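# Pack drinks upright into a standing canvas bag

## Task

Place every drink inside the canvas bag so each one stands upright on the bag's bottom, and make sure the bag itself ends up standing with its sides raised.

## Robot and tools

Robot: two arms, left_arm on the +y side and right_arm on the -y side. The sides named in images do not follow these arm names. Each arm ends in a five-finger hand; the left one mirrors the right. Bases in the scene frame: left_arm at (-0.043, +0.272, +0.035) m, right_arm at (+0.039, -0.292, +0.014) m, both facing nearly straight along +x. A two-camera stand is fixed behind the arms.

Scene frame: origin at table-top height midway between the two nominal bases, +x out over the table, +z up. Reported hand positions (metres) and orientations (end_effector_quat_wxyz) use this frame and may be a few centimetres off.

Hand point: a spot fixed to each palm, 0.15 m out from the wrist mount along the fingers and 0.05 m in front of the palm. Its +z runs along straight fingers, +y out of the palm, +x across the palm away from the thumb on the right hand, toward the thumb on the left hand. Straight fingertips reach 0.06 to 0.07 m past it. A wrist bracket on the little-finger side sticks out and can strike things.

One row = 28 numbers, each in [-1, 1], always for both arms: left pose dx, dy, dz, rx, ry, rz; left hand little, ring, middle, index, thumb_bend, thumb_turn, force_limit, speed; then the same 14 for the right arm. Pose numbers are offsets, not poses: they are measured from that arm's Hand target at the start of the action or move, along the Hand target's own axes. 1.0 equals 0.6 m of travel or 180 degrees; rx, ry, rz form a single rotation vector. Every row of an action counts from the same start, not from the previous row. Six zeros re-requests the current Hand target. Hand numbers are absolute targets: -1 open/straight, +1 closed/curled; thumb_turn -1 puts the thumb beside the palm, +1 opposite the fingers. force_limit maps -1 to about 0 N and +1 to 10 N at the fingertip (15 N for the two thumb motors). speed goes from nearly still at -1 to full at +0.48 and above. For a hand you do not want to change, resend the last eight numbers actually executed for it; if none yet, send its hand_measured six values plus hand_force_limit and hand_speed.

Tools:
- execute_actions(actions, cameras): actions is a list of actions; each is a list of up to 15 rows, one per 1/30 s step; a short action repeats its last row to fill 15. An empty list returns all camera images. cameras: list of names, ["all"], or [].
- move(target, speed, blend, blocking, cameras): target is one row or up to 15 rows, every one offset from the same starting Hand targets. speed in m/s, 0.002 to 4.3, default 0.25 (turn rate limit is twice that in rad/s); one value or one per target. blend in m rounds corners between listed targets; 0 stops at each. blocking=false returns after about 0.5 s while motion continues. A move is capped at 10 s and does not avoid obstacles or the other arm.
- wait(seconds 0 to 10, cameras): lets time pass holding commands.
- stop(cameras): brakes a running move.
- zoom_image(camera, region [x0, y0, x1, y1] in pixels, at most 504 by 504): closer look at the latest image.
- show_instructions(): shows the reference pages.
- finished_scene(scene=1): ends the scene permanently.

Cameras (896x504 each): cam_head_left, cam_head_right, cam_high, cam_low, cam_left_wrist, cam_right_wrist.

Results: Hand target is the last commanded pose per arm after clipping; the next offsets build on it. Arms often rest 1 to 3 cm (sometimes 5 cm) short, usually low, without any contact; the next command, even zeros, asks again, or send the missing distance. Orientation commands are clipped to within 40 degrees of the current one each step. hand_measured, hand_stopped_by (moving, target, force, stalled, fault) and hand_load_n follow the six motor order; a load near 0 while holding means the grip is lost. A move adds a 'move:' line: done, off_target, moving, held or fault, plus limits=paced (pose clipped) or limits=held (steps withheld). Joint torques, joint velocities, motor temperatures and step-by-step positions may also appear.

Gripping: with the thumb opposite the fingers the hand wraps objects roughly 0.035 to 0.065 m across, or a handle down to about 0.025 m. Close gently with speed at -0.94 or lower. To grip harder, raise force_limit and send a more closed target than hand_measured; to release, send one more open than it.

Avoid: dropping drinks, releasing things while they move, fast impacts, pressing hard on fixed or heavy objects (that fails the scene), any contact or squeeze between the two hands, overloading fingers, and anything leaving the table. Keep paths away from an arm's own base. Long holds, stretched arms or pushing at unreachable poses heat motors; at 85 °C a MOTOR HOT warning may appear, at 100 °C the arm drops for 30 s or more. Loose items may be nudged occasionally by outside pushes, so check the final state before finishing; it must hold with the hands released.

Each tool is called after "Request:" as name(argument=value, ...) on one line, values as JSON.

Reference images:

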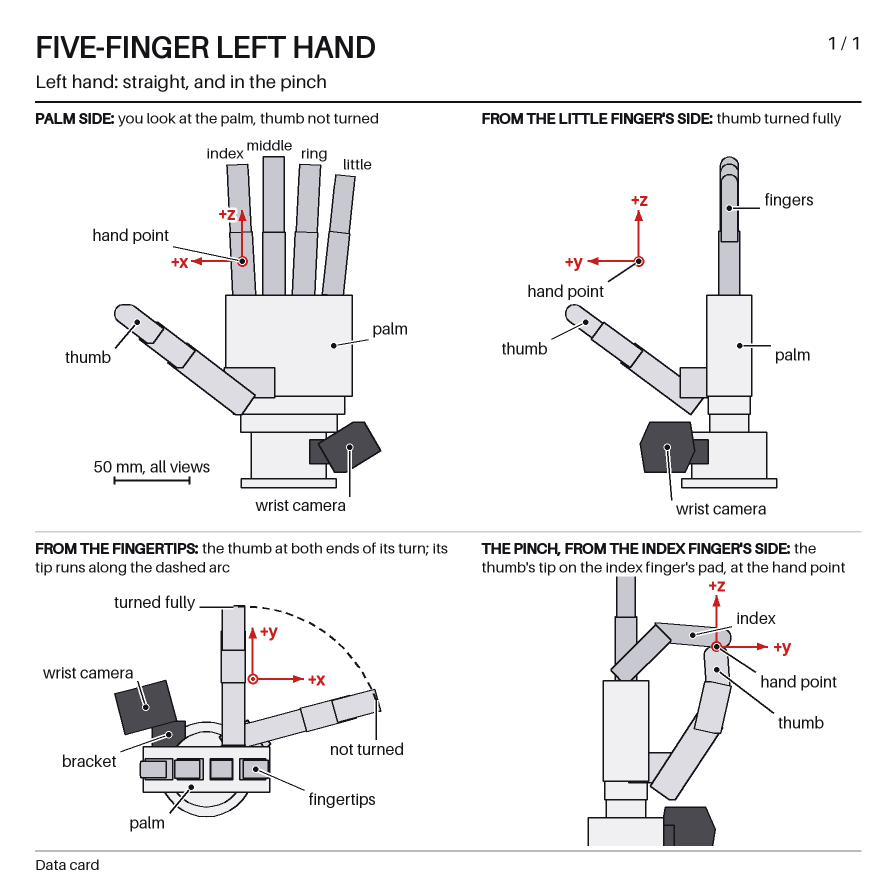

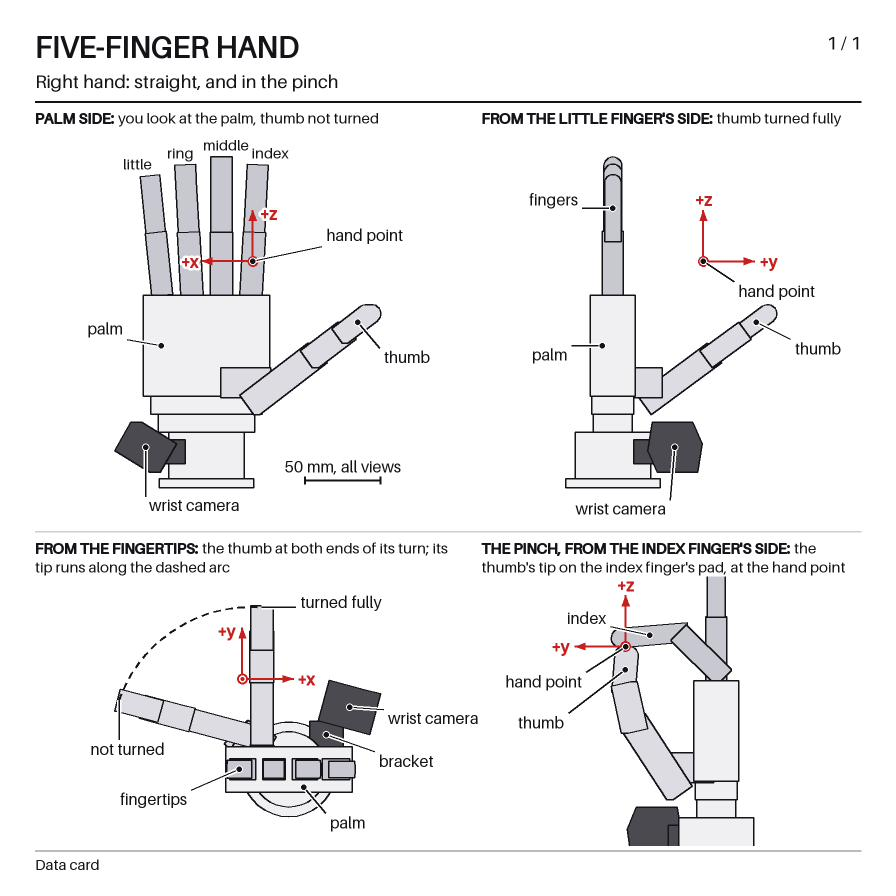

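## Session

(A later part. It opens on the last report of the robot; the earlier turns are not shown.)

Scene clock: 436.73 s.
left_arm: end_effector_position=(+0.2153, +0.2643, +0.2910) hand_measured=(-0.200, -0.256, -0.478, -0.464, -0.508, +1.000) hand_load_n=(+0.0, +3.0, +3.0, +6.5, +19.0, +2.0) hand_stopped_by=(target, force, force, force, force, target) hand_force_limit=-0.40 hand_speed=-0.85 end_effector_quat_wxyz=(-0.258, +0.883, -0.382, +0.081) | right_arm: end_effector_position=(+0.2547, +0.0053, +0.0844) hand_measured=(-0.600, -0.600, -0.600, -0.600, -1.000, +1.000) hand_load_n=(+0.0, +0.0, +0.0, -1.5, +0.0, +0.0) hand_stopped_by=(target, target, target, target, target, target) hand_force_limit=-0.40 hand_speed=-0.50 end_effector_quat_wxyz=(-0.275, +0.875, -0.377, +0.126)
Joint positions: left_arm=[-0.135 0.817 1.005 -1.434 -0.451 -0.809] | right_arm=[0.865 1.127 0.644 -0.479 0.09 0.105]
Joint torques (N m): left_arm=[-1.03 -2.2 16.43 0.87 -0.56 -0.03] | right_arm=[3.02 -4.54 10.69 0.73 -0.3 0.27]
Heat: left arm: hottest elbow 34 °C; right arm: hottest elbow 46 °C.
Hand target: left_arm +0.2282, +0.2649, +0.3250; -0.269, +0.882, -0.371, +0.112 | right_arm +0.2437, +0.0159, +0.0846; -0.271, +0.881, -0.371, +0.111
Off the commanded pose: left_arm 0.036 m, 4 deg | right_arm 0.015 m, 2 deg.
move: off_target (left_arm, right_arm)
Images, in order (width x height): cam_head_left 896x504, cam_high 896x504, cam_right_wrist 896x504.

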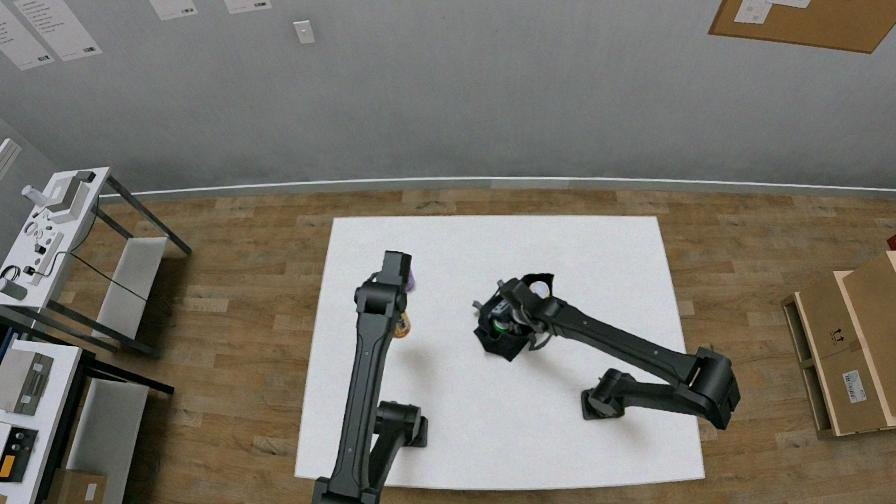

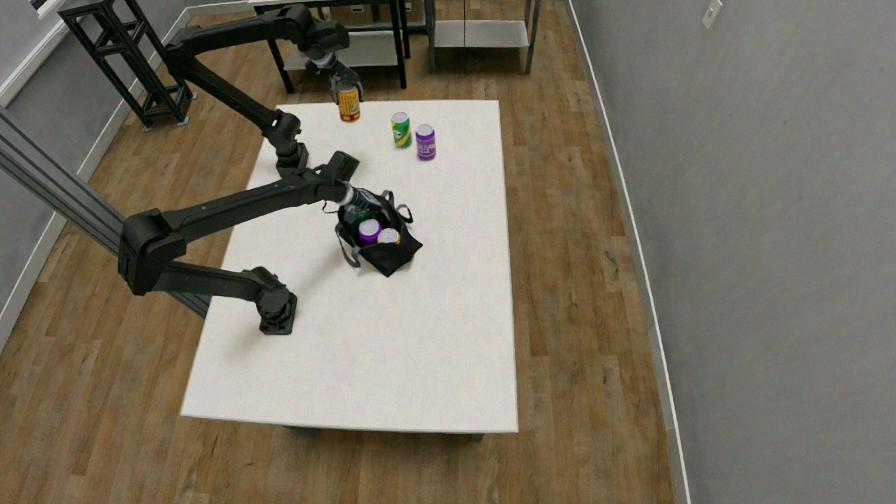

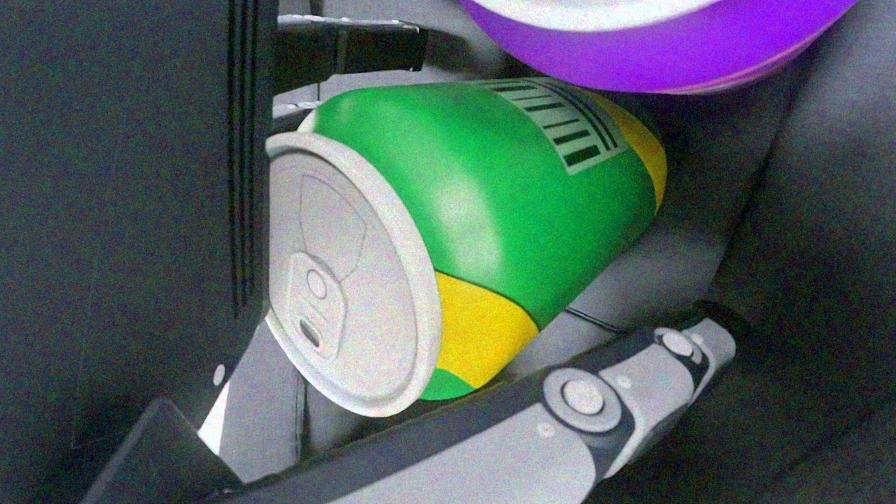

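Request:
move(target=[[0,0,0,0,0,0,-0.2,-0.2,-0.2,-0.2,0.3,1,-0.4,-0.85,0.0128,-0.0388,-0.0342,-0.189,0,0,-1,-1,-1,-1,-1,1,-0.4,-0.5],[0,0,0,0,0,0,-0.2,-0.2,-0.2,-0.2,0.3,1,-0.4,-0.85,0.0164,0.0094,-0.0667,-0.189,0,0,-1,-1,-1,-1,-1,1,-0.4,-0.5]], speed=[0.15,0.08], cameras=["cam_head_left","cam_high","cam_right_wrist"])

Request:
zoom_image(camera="cam_high", region=[310, 140, 450, 280])

Request:
zoom_image(camera="cam_head_left", region=[450, 250, 590, 390])

Scene clock: 444.27 s.
left_arm: end_effector_position=(+0.2153, +0.2643, +0.2910) hand_measured=(-0.200, -0.256, -0.478, -0.464, -0.508, +1.000) hand_load_n=(+0.0, +3.0, +3.0, +6.0, +19.0, +2.0) hand_stopped_by=(target, force, force, force, force, target) hand_force_limit=-0.40 hand_speed=-0.85 end_effector_quat_wxyz=(-0.258, +0.883, -0.382, +0.081) | right_arm: end_effector_position=(+0.2338, -0.0081, +0.1118) hand_measured=(-1.000, -1.000, -1.000, -1.000, -1.000, +1.000) hand_load_n=(+0.0, +0.0, +0.0, +0.5, +0.0, +0.5) hand_stopped_by=(target, target, target, target, target, target) hand_force_limit=-0.40 hand_speed=-0.50 end_effector_quat_wxyz=(+0.000, +0.920, -0.393, -0.001)
Joint positions: left_arm=[-0.135 0.817 1.005 -1.434 -0.451 -0.809] | right_arm=[0.836 1.463 1.062 -1.172 -0.002 0.099]
Joint torques (N m): left_arm=[-1.03 -2.14 16.43 0.87 -0.57 -0.03] | right_arm=[0.97 -10.99 8.03 0.2 -0.01 -0.07]
Heat: left arm: hottest elbow 36 °C; right arm: hottest elbow 45 °C.
Hand target: left_arm +0.2282, +0.2649, +0.3250; -0.269, +0.882, -0.371, +0.112 | right_arm +0.2312, -0.0103, +0.1145; -0.001, +0.922, -0.387, -0.003
Off the commanded pose: left_arm 0.036 m, 4 deg | right_arm 0.004 m, 1 deg.
move: off_target (left_arm)
Images, in order (width x height): cam_head_left 896x504, cam_high 896x504, cam_right_wrist 896x504.

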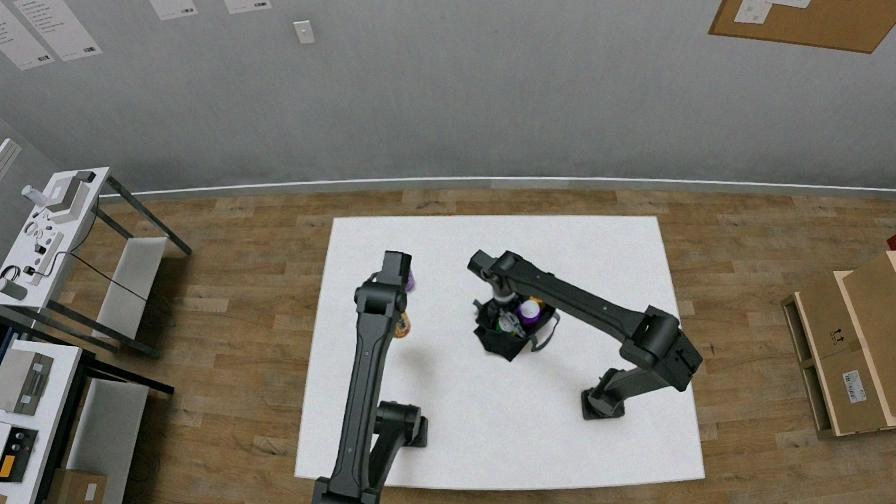

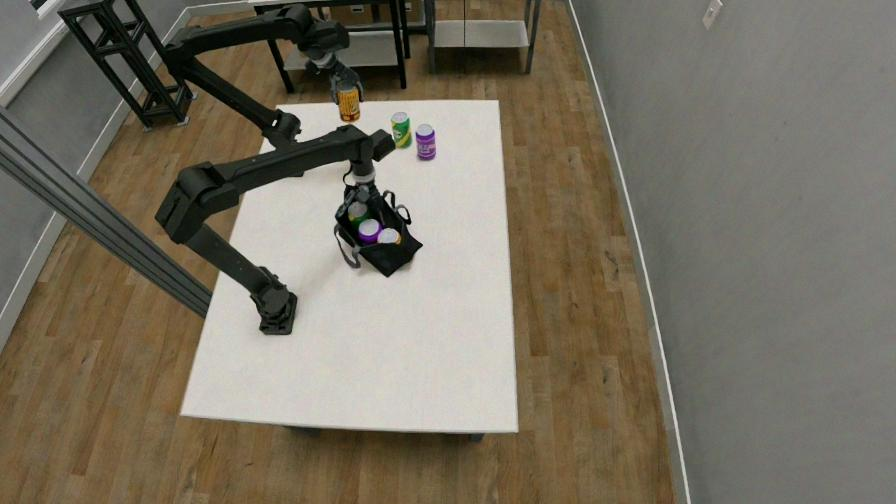

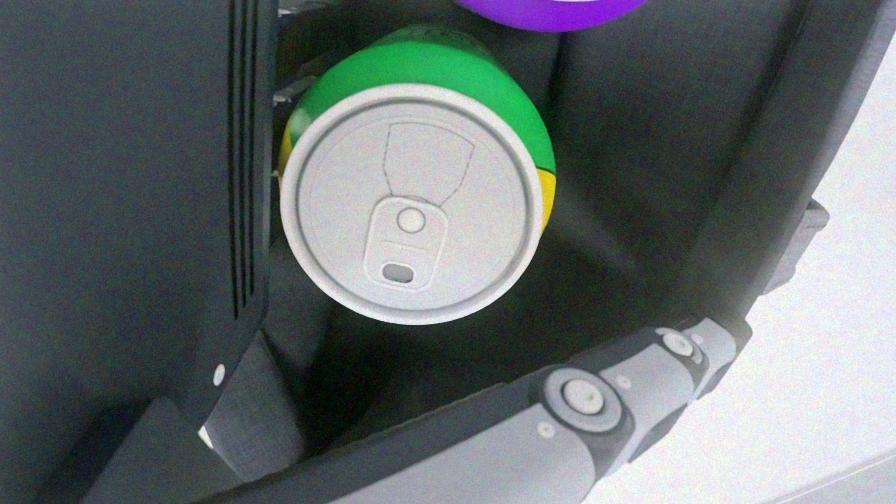

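Scaled by 3.600.

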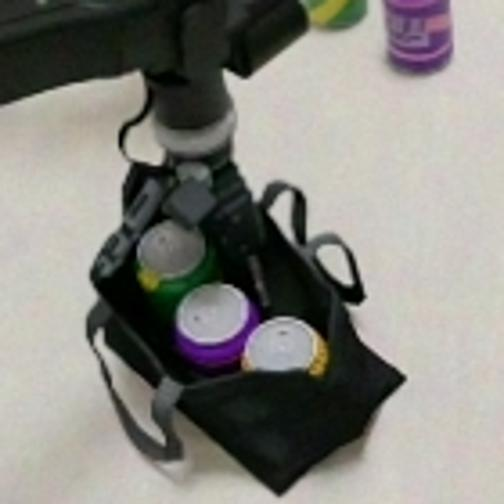

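Scaled by 3.600.

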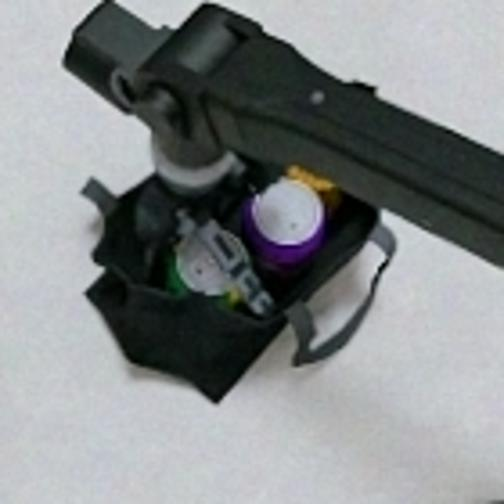

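Request:
move(target=[[0,0,0,0,0,0,-0.2,-0.2,-0.2,-0.2,0.3,1,-0.4,-0.85,0,0.055,0,0,0,0,-1,-1,-1,-1,-1,1,-0.4,-0.5],[0,0,0,0,0,0,-0.2,-0.2,-0.2,-0.2,0.3,1,-0.4,-0.85,0,-0.025,0,0,0,0,-1,-1,-1,-1,-1,1,-0.4,-0.5],[0,0,0,0,0,0,-0.2,-0.2,-0.2,-0.2,0.3,1,-0.4,-0.85,0.142,-0.025,0,0,0,0,-1,-1,-1,-1,-1,1,-0.4,-0.5],[0,0,0,0,0,0,-0.2,-0.2,-0.2,-0.2,0.3,1,-0.4,-0.85,0.142,0.055,0,0,0,0,-1,-1,-1,-1,-1,1,-0.4,-0.5]], speed=[0.08,0.12,0.12,0.08], blend=[0,0.008,0.008,0], cameras=["cam_head_left","cam_high","cam_right_wrist"])

Request:
zoom_image(camera="cam_high", region=[310, 140, 450, 280])

Request:
zoom_image(camera="cam_head_left", region=[450, 250, 590, 390])

Scene clock: 450.67 s.
left_arm: end_effector_position=(+0.2153, +0.2643, +0.2910) hand_measured=(-0.200, -0.256, -0.478, -0.464, -0.508, +1.000) hand_load_n=(+0.0, +2.5, +3.0, +6.5, +19.0, +2.0) hand_stopped_by=(target, force, force, force, force, target) hand_force_limit=-0.40 hand_speed=-0.85 end_effector_quat_wxyz=(-0.258, +0.883, -0.382, +0.081) | right_arm: end_effector_position=(+0.2672, -0.0784, +0.1120) hand_measured=(-1.000, -1.000, -1.000, -1.000, -1.000, +1.000) hand_load_n=(+0.5, +0.0, +0.5, +0.0, +0.0, +0.5) hand_stopped_by=(target, target, target, target, target, target) hand_force_limit=-0.40 hand_speed=-0.50 end_effector_quat_wxyz=(-0.011, +0.927, -0.375, -0.006)
Joint positions: left_arm=[-0.135 0.817 1.005 -1.434 -0.451 -0.809] | right_arm=[0.642 1.39 0.99 -1.157 -0.021 -0.133]
Joint torques (N m): left_arm=[-1.03 -2.2 16.43 0.85 -0.56 -0.03] | right_arm=[-2.37 -10.05 7.25 -0.36 0.67 0.08]
Motor temperatures (°C): left_arm=[26 25 37 26 22 21] | right_arm=[24 26 44 23 23 23]
Heat: left arm: hottest elbow 37 °C; right arm: hottest elbow 44 °C.
Hand target: left_arm +0.2282, +0.2649, +0.3250; -0.269, +0.882, -0.371, +0.112 | right_arm +0.2674, -0.0941, +0.1141; -0.002, +0.922, -0.387, -0.002
Off the commanded pose: left_arm 0.036 m, 4 deg | right_arm 0.016 m, 2 deg.
move: off_target (left_arm, right_arm)
Images, in order (width x height): cam_head_left 896x504, cam_high 896x504, cam_right_wrist 896x504.

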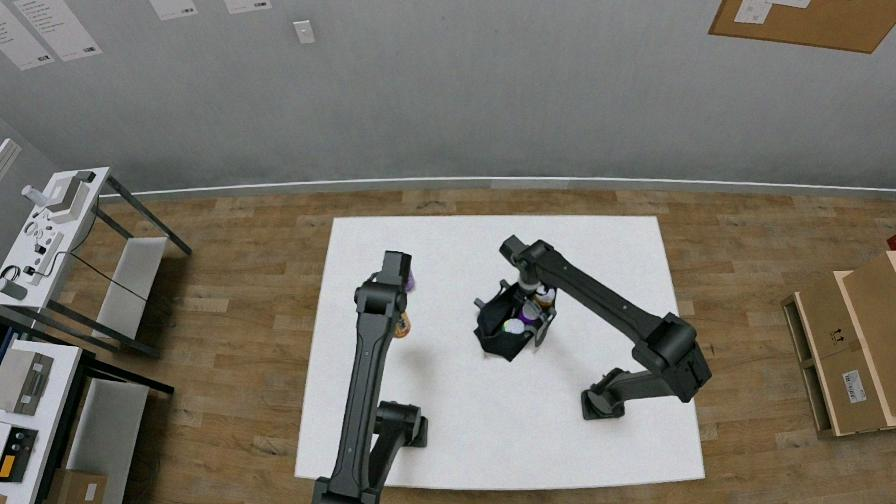

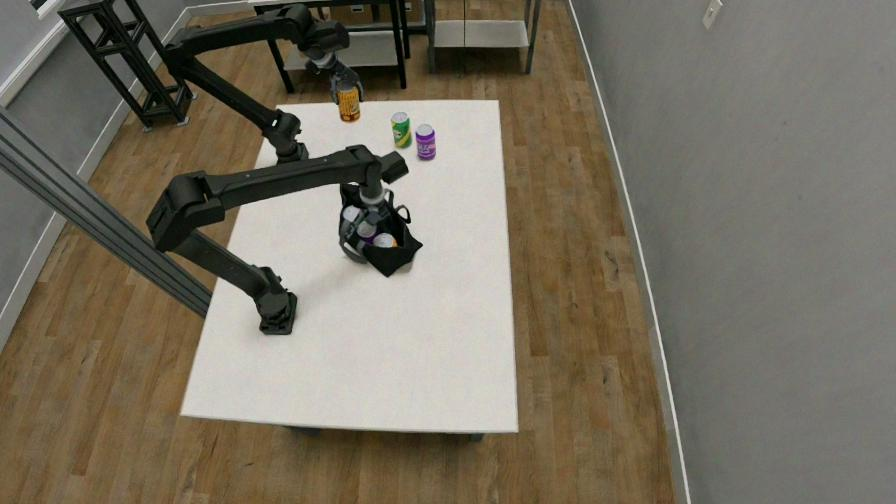

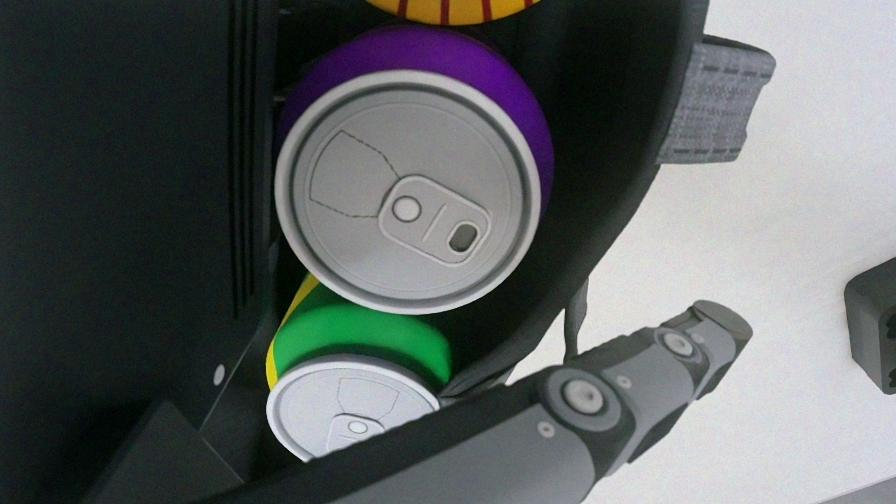

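Scaled by 3.600.

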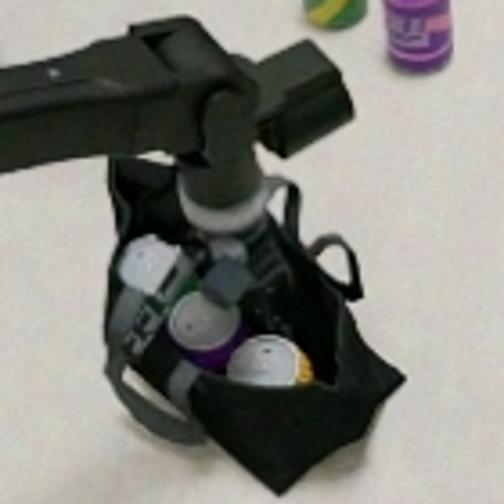

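Scaled by 3.600.

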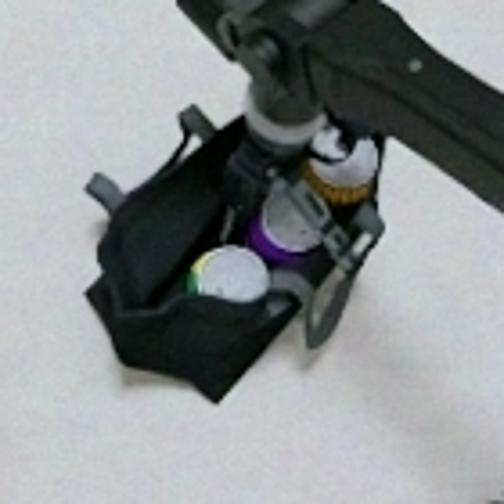

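Request:
move(target=[[0,0,0,0,0,0,-0.2,-0.2,-0.2,-0.2,0.3,1,-0.4,-0.85,0,-0.165,0,0,0,0,-1,-1,-1,-1,-1,1,-0.4,-0.5],[0,0,0,0,0,0,-0.2,-0.2,-0.2,-0.2,0.3,1,-0.4,-0.85,0,-0.12,0,0,0,0,-1,-1,-1,-1,-1,1,-0.4,-0.5],[0,0,0,0,0,0,-0.2,-0.2,-0.2,-0.2,0.3,1,-0.4,-0.85,0,-0.12,-0.33,0,0,0,-1,-1,-1,-1,-1,1,-0.4,-0.5],[0,0,0,0,0,0,-0.2,-0.2,-0.2,-0.2,0.3,1,-0.4,-0.85,0.1,0.2,-0.33,0,0,0,-1,-1,-1,-1,-1,1,-0.4,-0.5]], speed=[0.12,0.1,0.3,0.3], blend=[0,0.008,0.05,0], cameras=["cam_head_left","cam_head_right","cam_high","cam_right_wrist"])

Request:
zoom_image(camera="cam_high", region=[310, 140, 450, 280])

Request:
zoom_image(camera="cam_head_left", region=[450, 250, 590, 390])

Request:
zoom_image(camera="cam_head_right", region=[450, 250, 590, 390])

Scene clock: 458.47 s.
left_arm: end_effector_position=(+0.2153, +0.2643, +0.2910) hand_measured=(-0.200, -0.256, -0.478, -0.464, -0.508, +1.000) hand_load_n=(+0.0, +2.5, +2.5, +6.5, +19.0, +2.0) hand_stopped_by=(target, force, force, force, force, target) hand_force_limit=-0.40 hand_speed=-0.85 end_effector_quat_wxyz=(-0.258, +0.883, -0.382, +0.081) | right_arm: end_effector_position=(+0.2264, -0.2173, +0.3089) hand_measured=(-1.000, -1.000, -1.000, -1.000, -1.000, +1.000) hand_load_n=(+0.0, +0.0, +0.0, +0.0, +0.0, +0.0) hand_stopped_by=(target, target, target, target, target, target) hand_force_limit=-0.40 hand_speed=-0.50 end_effector_quat_wxyz=(-0.045, +0.921, -0.386, +0.043)
Joint positions: left_arm=[-0.135 0.817 1.005 -1.434 -0.451 -0.809] | right_arm=[0.331 0.971 1.202 -1.678 -0.008 -0.42]
Joint torques (N m): left_arm=[-1.03 -2.2 16.42 0.87 -0.57 -0.03] | right_arm=[-1.32 -3.78 9.24 0.34 0.13 -0.02]
Heat: left arm: hottest elbow 38 °C; right arm: hottest elbow 43 °C.
Hand target: left_arm +0.2282, +0.2649, +0.3250; -0.269, +0.882, -0.371, +0.112 | right_arm +0.2245, -0.2220, +0.3115; -0.002, +0.922, -0.387, -0.002
Off the commanded pose: left_arm 0.036 m, 4 deg | right_arm 0.006 m, 7 deg.
joint sent to its limit (right arm) — joint 4 (wrist pitch), lower limit. The joint targets are off in orientation, not in position.
move: off_target (left_arm, right_arm)
Images, in order (width x height): cam_head_left 896x504, cam_head_right 896x504, cam_high 896x504, cam_right_wrist 896x504.

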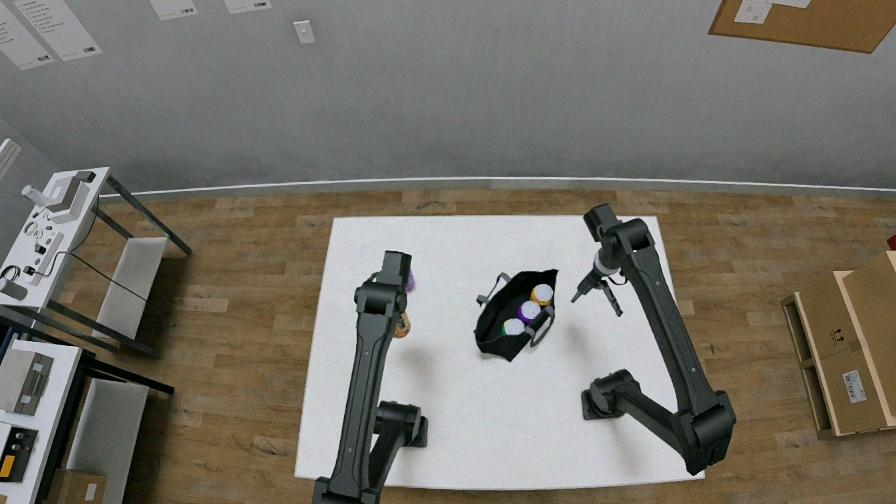

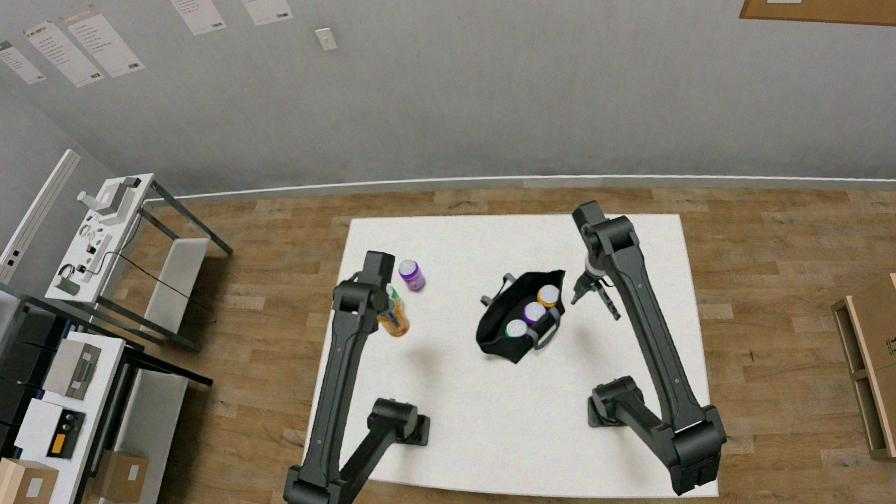

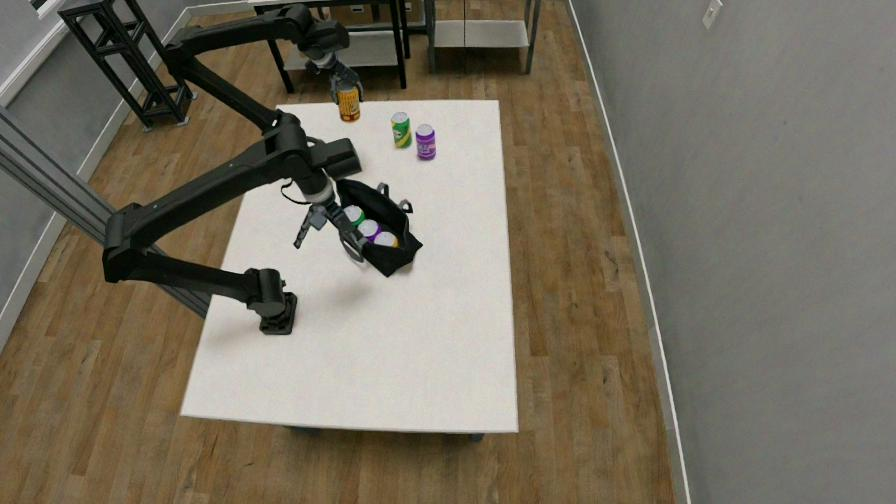

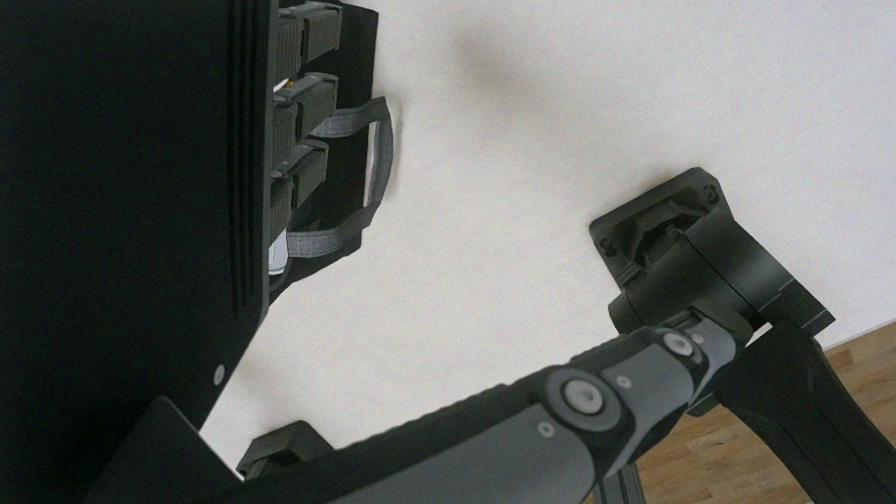

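Scaled by 3.600.

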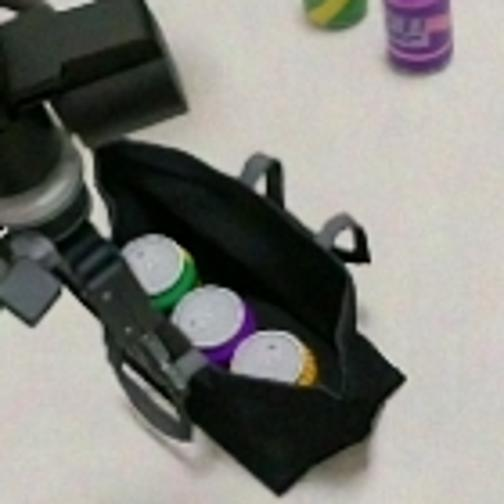

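Scaled by 3.600.

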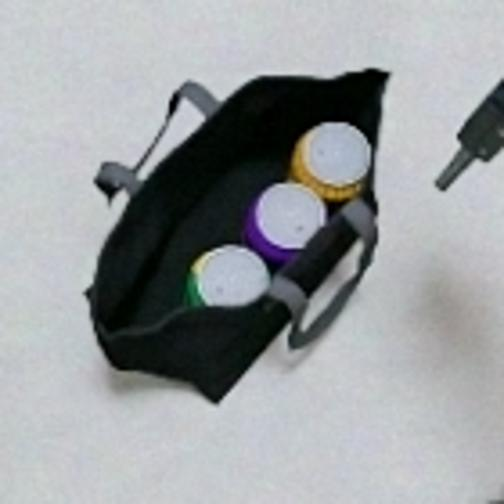

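Scaled by 3.600.

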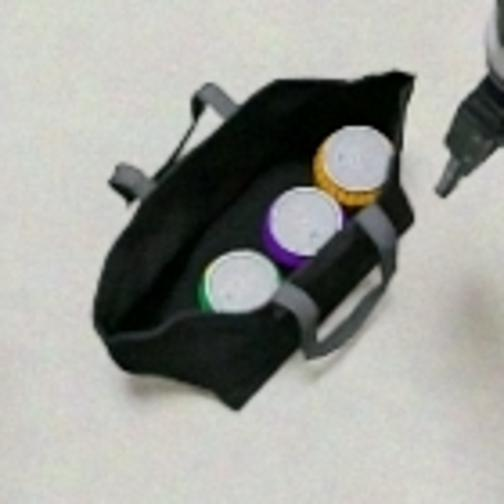

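Request:
move(target=[[0,0,0,0,0,0,-0.2,-0.2,-0.2,-0.2,0.3,1,-0.4,-0.85,-0.1314,-0.2776,0.019,0,0,0,-1,-1,-1,-1,-1,1,-0.4,-0.5],[0,0,0,0,0,0,-0.2,-0.2,-0.2,-0.2,0.3,1,-0.4,-0.85,-0.1314,-0.2776,0.3325,0,0,0,-1,-1,-1,-1,-1,1,-0.4,-0.5],[0,0,0,0,0,0,-0.2,-0.2,-0.2,-0.2,0.3,1,-0.4,-0.85,-0.1314,-0.4526,0.3325,0,0,0,-1,-1,-1,-1,-1,1,-0.4,-0.5]], speed=[0.3,0.2,0.12], blend=[0.02,0.01,0], cameras=["cam_head_left","cam_high"])

Request:
zoom_image(camera="cam_high", region=[310, 140, 450, 280])

Request:
zoom_image(camera="cam_head_left", region=[450, 250, 590, 390])

Scene clock: 475.60 s.
left_arm: end_effector_position=(+0.2153, +0.2643, +0.2910) hand_measured=(-0.200, -0.256, -0.478, -0.464, -0.508, +1.000) hand_load_n=(+0.0, +2.5, +3.0, +6.5, +19.0, +2.5) hand_stopped_by=(target, force, force, force, force, target) hand_force_limit=-0.40 hand_speed=-0.85 end_effector_quat_wxyz=(-0.258, +0.883, -0.382, +0.081) | right_arm: end_effector_position=(+0.3261, -0.0150, +0.1028) hand_measured=(-1.000, -1.000, -0.998, -0.998, -1.000, +1.000) hand_load_n=(-0.5, +0.0, -4.5, -2.0, +0.0, +0.0) hand_stopped_by=(target, target, target, target, target, target) hand_force_limit=-0.40 hand_speed=-0.50 end_effector_quat_wxyz=(+0.052, +0.920, -0.387, -0.030)
Joint positions: left_arm=[-0.135 0.817 1.005 -1.434 -0.451 -0.809] | right_arm=[0.674 1.709 1.307 -1.29 -0.005 -0.075]
Joint torques (N m): left_arm=[-0.97 -2.14 16.4 0.88 -0.57 -0.03] | right_arm=[1.67 -10.81 16.38 2.39 0.01 0.16]
Heat: left arm: hottest elbow 40 °C; right arm: hottest elbow 42 °C.
Hand target: left_arm +0.2282, +0.2649, +0.3250; -0.269, +0.882, -0.371, +0.112 | right_arm +0.3624, +0.0255, +0.1128; -0.002, +0.922, -0.387, -0.003
Off the commanded pose: left_arm 0.036 m, 4 deg | right_arm 0.055 m, 7 deg.
move: off_target (left_arm, right_arm)
Images, in order (width x height): cam_head_left 896x504, cam_high 896x504.

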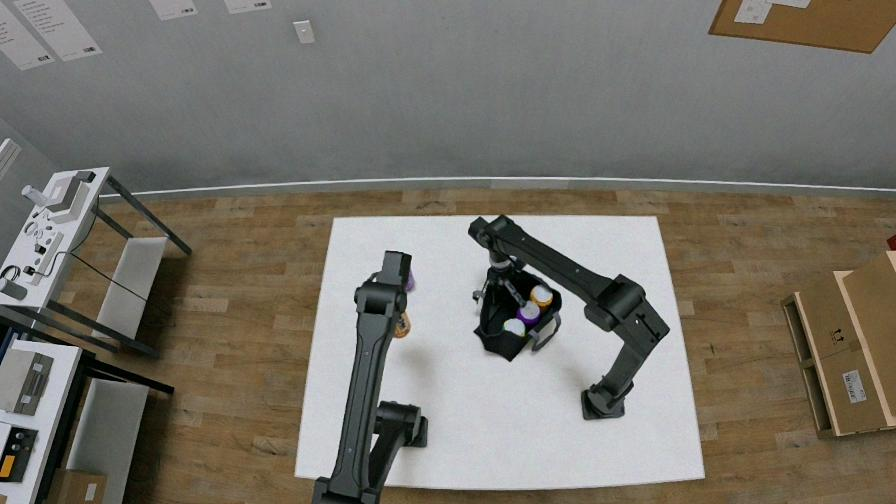

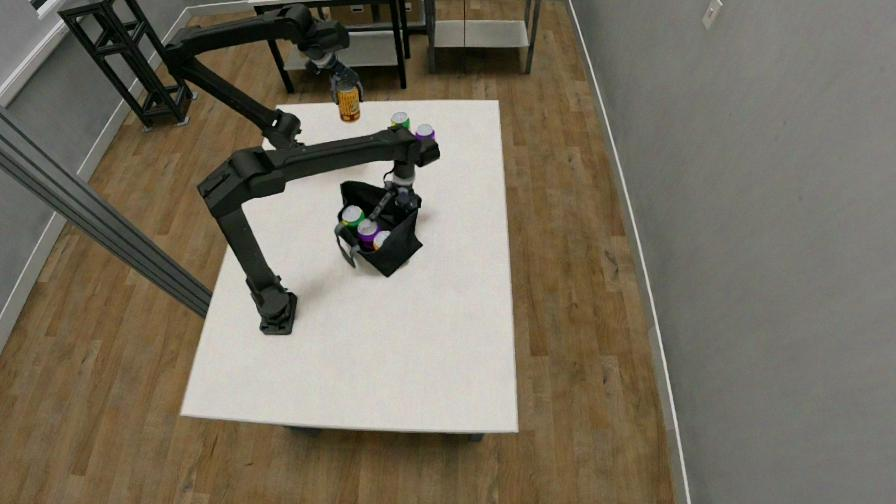

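Scaled by 3.600.

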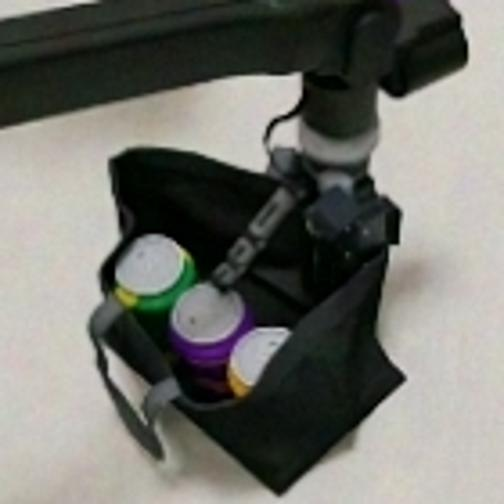

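Scaled by 3.600.

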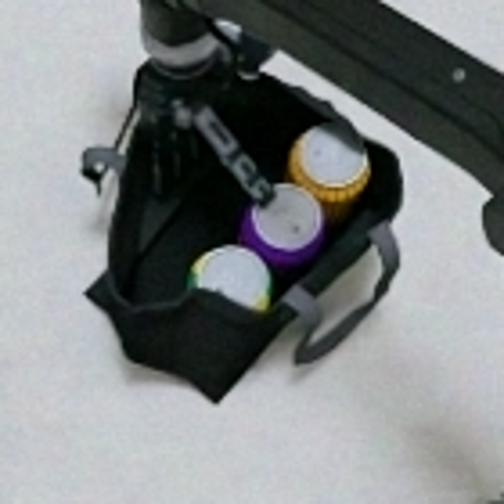

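Request:
move(target=[[0,0,0,0,0,0,-0.2,-0.2,-0.2,-0.2,0.3,1,-0.4,-0.85,0,-0.05,0,0,0,0,-1,-1,-1,-1,-1,1,-0.4,-0.5],[0,0,0,0,0,0,-0.2,-0.2,-0.2,-0.2,0.3,1,-0.4,-0.85,0,0.11,0,0,0,0,-1,-1,-1,-1,-1,1,-0.4,-0.5],[0,0,0,0,0,0,-0.2,-0.2,-0.2,-0.2,0.3,1,-0.4,-0.85,0,0.12,-0.36,0,0,0,-1,-1,-1,-1,-1,1,-0.4,-0.5],[0.1964,-0.0469,0.0115,-0.122,0,0,-0.2,-0.2,-0.2,-0.2,0.3,1,-0.4,-0.85,0.2,0.5,-0.34,0,0,0,-1,-1,-1,-1,-1,1,-0.4,-0.5]], speed=[0.12,0.15,0.3,0.35], blend=[0,0.01,0.05,0], cameras=["cam_head_left","cam_high","cam_left_wrist"])

Request:
zoom_image(camera="cam_high", region=[310, 140, 450, 280])

Request:
zoom_image(camera="cam_head_left", region=[450, 250, 590, 390])

Scene clock: 481.03 s.
left_arm: end_effector_position=(+0.3160, +0.1992, +0.3043) hand_measured=(-0.200, -0.256, -0.478, -0.464, -0.508, +1.000) hand_load_n=(+0.0, +3.0, +3.5, +7.0, +18.5, +2.0) hand_stopped_by=(target, force, force, force, force, target) hand_force_limit=-0.40 hand_speed=-0.85 end_effector_quat_wxyz=(-0.089, +0.914, -0.396, +0.008) | right_arm: end_effector_position=(+0.2358, -0.2667, +0.3132) hand_measured=(-1.000, -1.000, -1.000, -1.000, -1.000, +1.000) hand_load_n=(+0.0, +0.0, +0.0, +0.0, +0.0, +0.0) hand_stopped_by=(target, target, target, target, target, target) hand_force_limit=-0.40 hand_speed=-0.50 end_effector_quat_wxyz=(-0.042, +0.919, -0.386, +0.062)
Joint positions: left_arm=[-0.115 1.289 1.375 -1.588 -0.166 -0.857] | right_arm=[0.146 0.947 1.202 -1.677 -0.003 -0.602]
Joint torques (N m): left_arm=[-0.79 -9.11 15.75 0.13 0.04 -0.12] | right_arm=[-1.14 -3.49 9.16 0.29 0.21 -0.11]
Heat: left arm: hottest elbow 40 °C; right arm: hottest elbow 42 °C.
Hand target: left_arm +0.3301, +0.1997, +0.3346; -0.097, +0.917, -0.385, +0.039 | right_arm +0.2329, -0.2712, +0.3158; -0.002, +0.922, -0.387, -0.003
Off the commanded pose: left_arm 0.033 m, 4 deg | right_arm 0.006 m, 9 deg.
joint sent to its limit (right arm) — joint 4 (wrist pitch), lower limit. The joint targets are off in orientation, not in position.
move: off_target (left_arm, right_arm)
Images, in order (width x height): cam_head_left 896x504, cam_high 896x504, cam_left_wrist 896x504.

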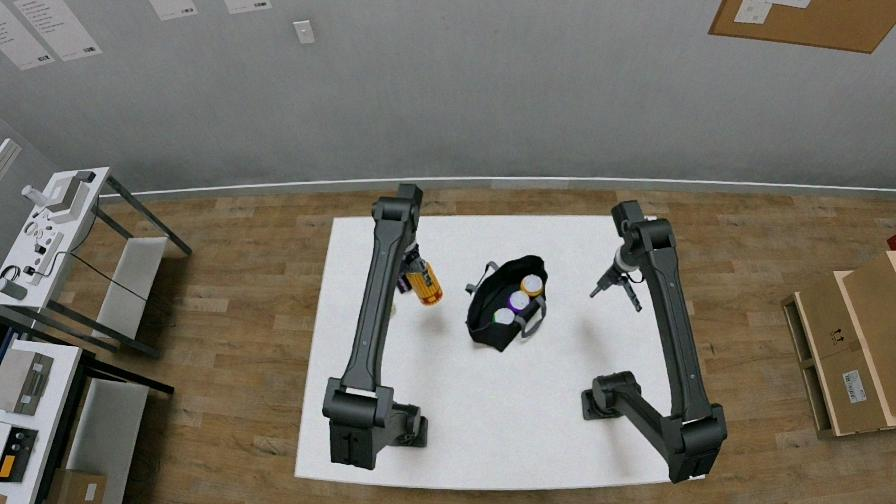

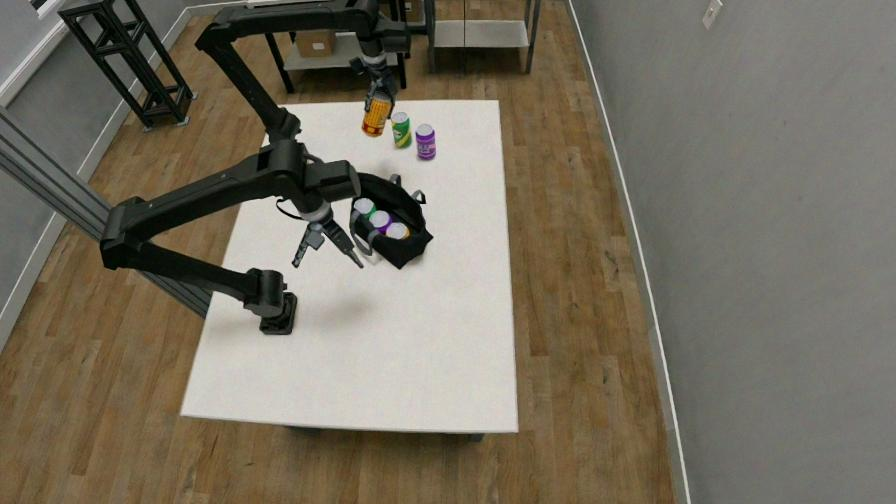

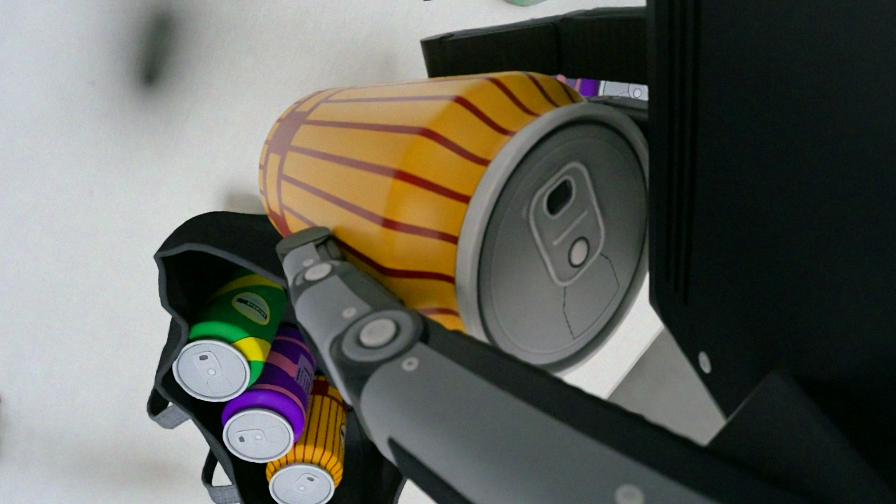

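Scaled by 3.600.

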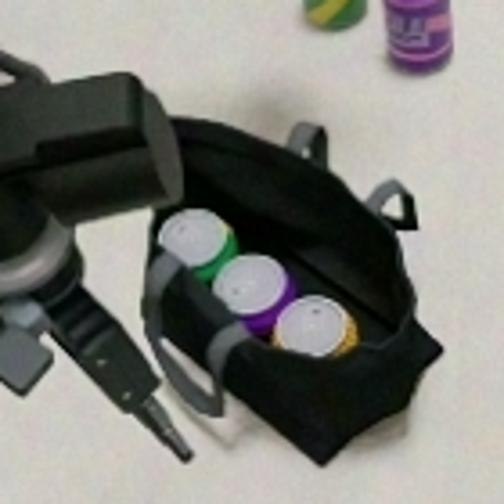

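Scaled by 3.600.

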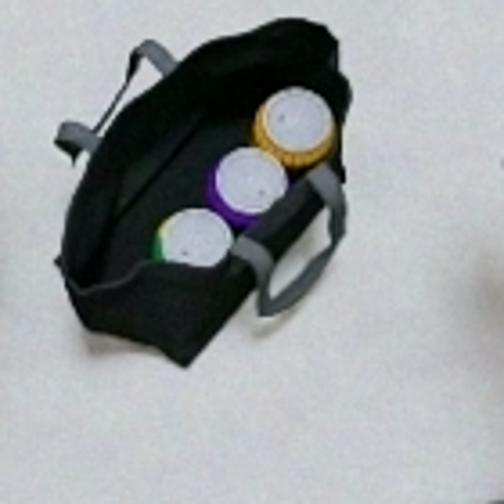

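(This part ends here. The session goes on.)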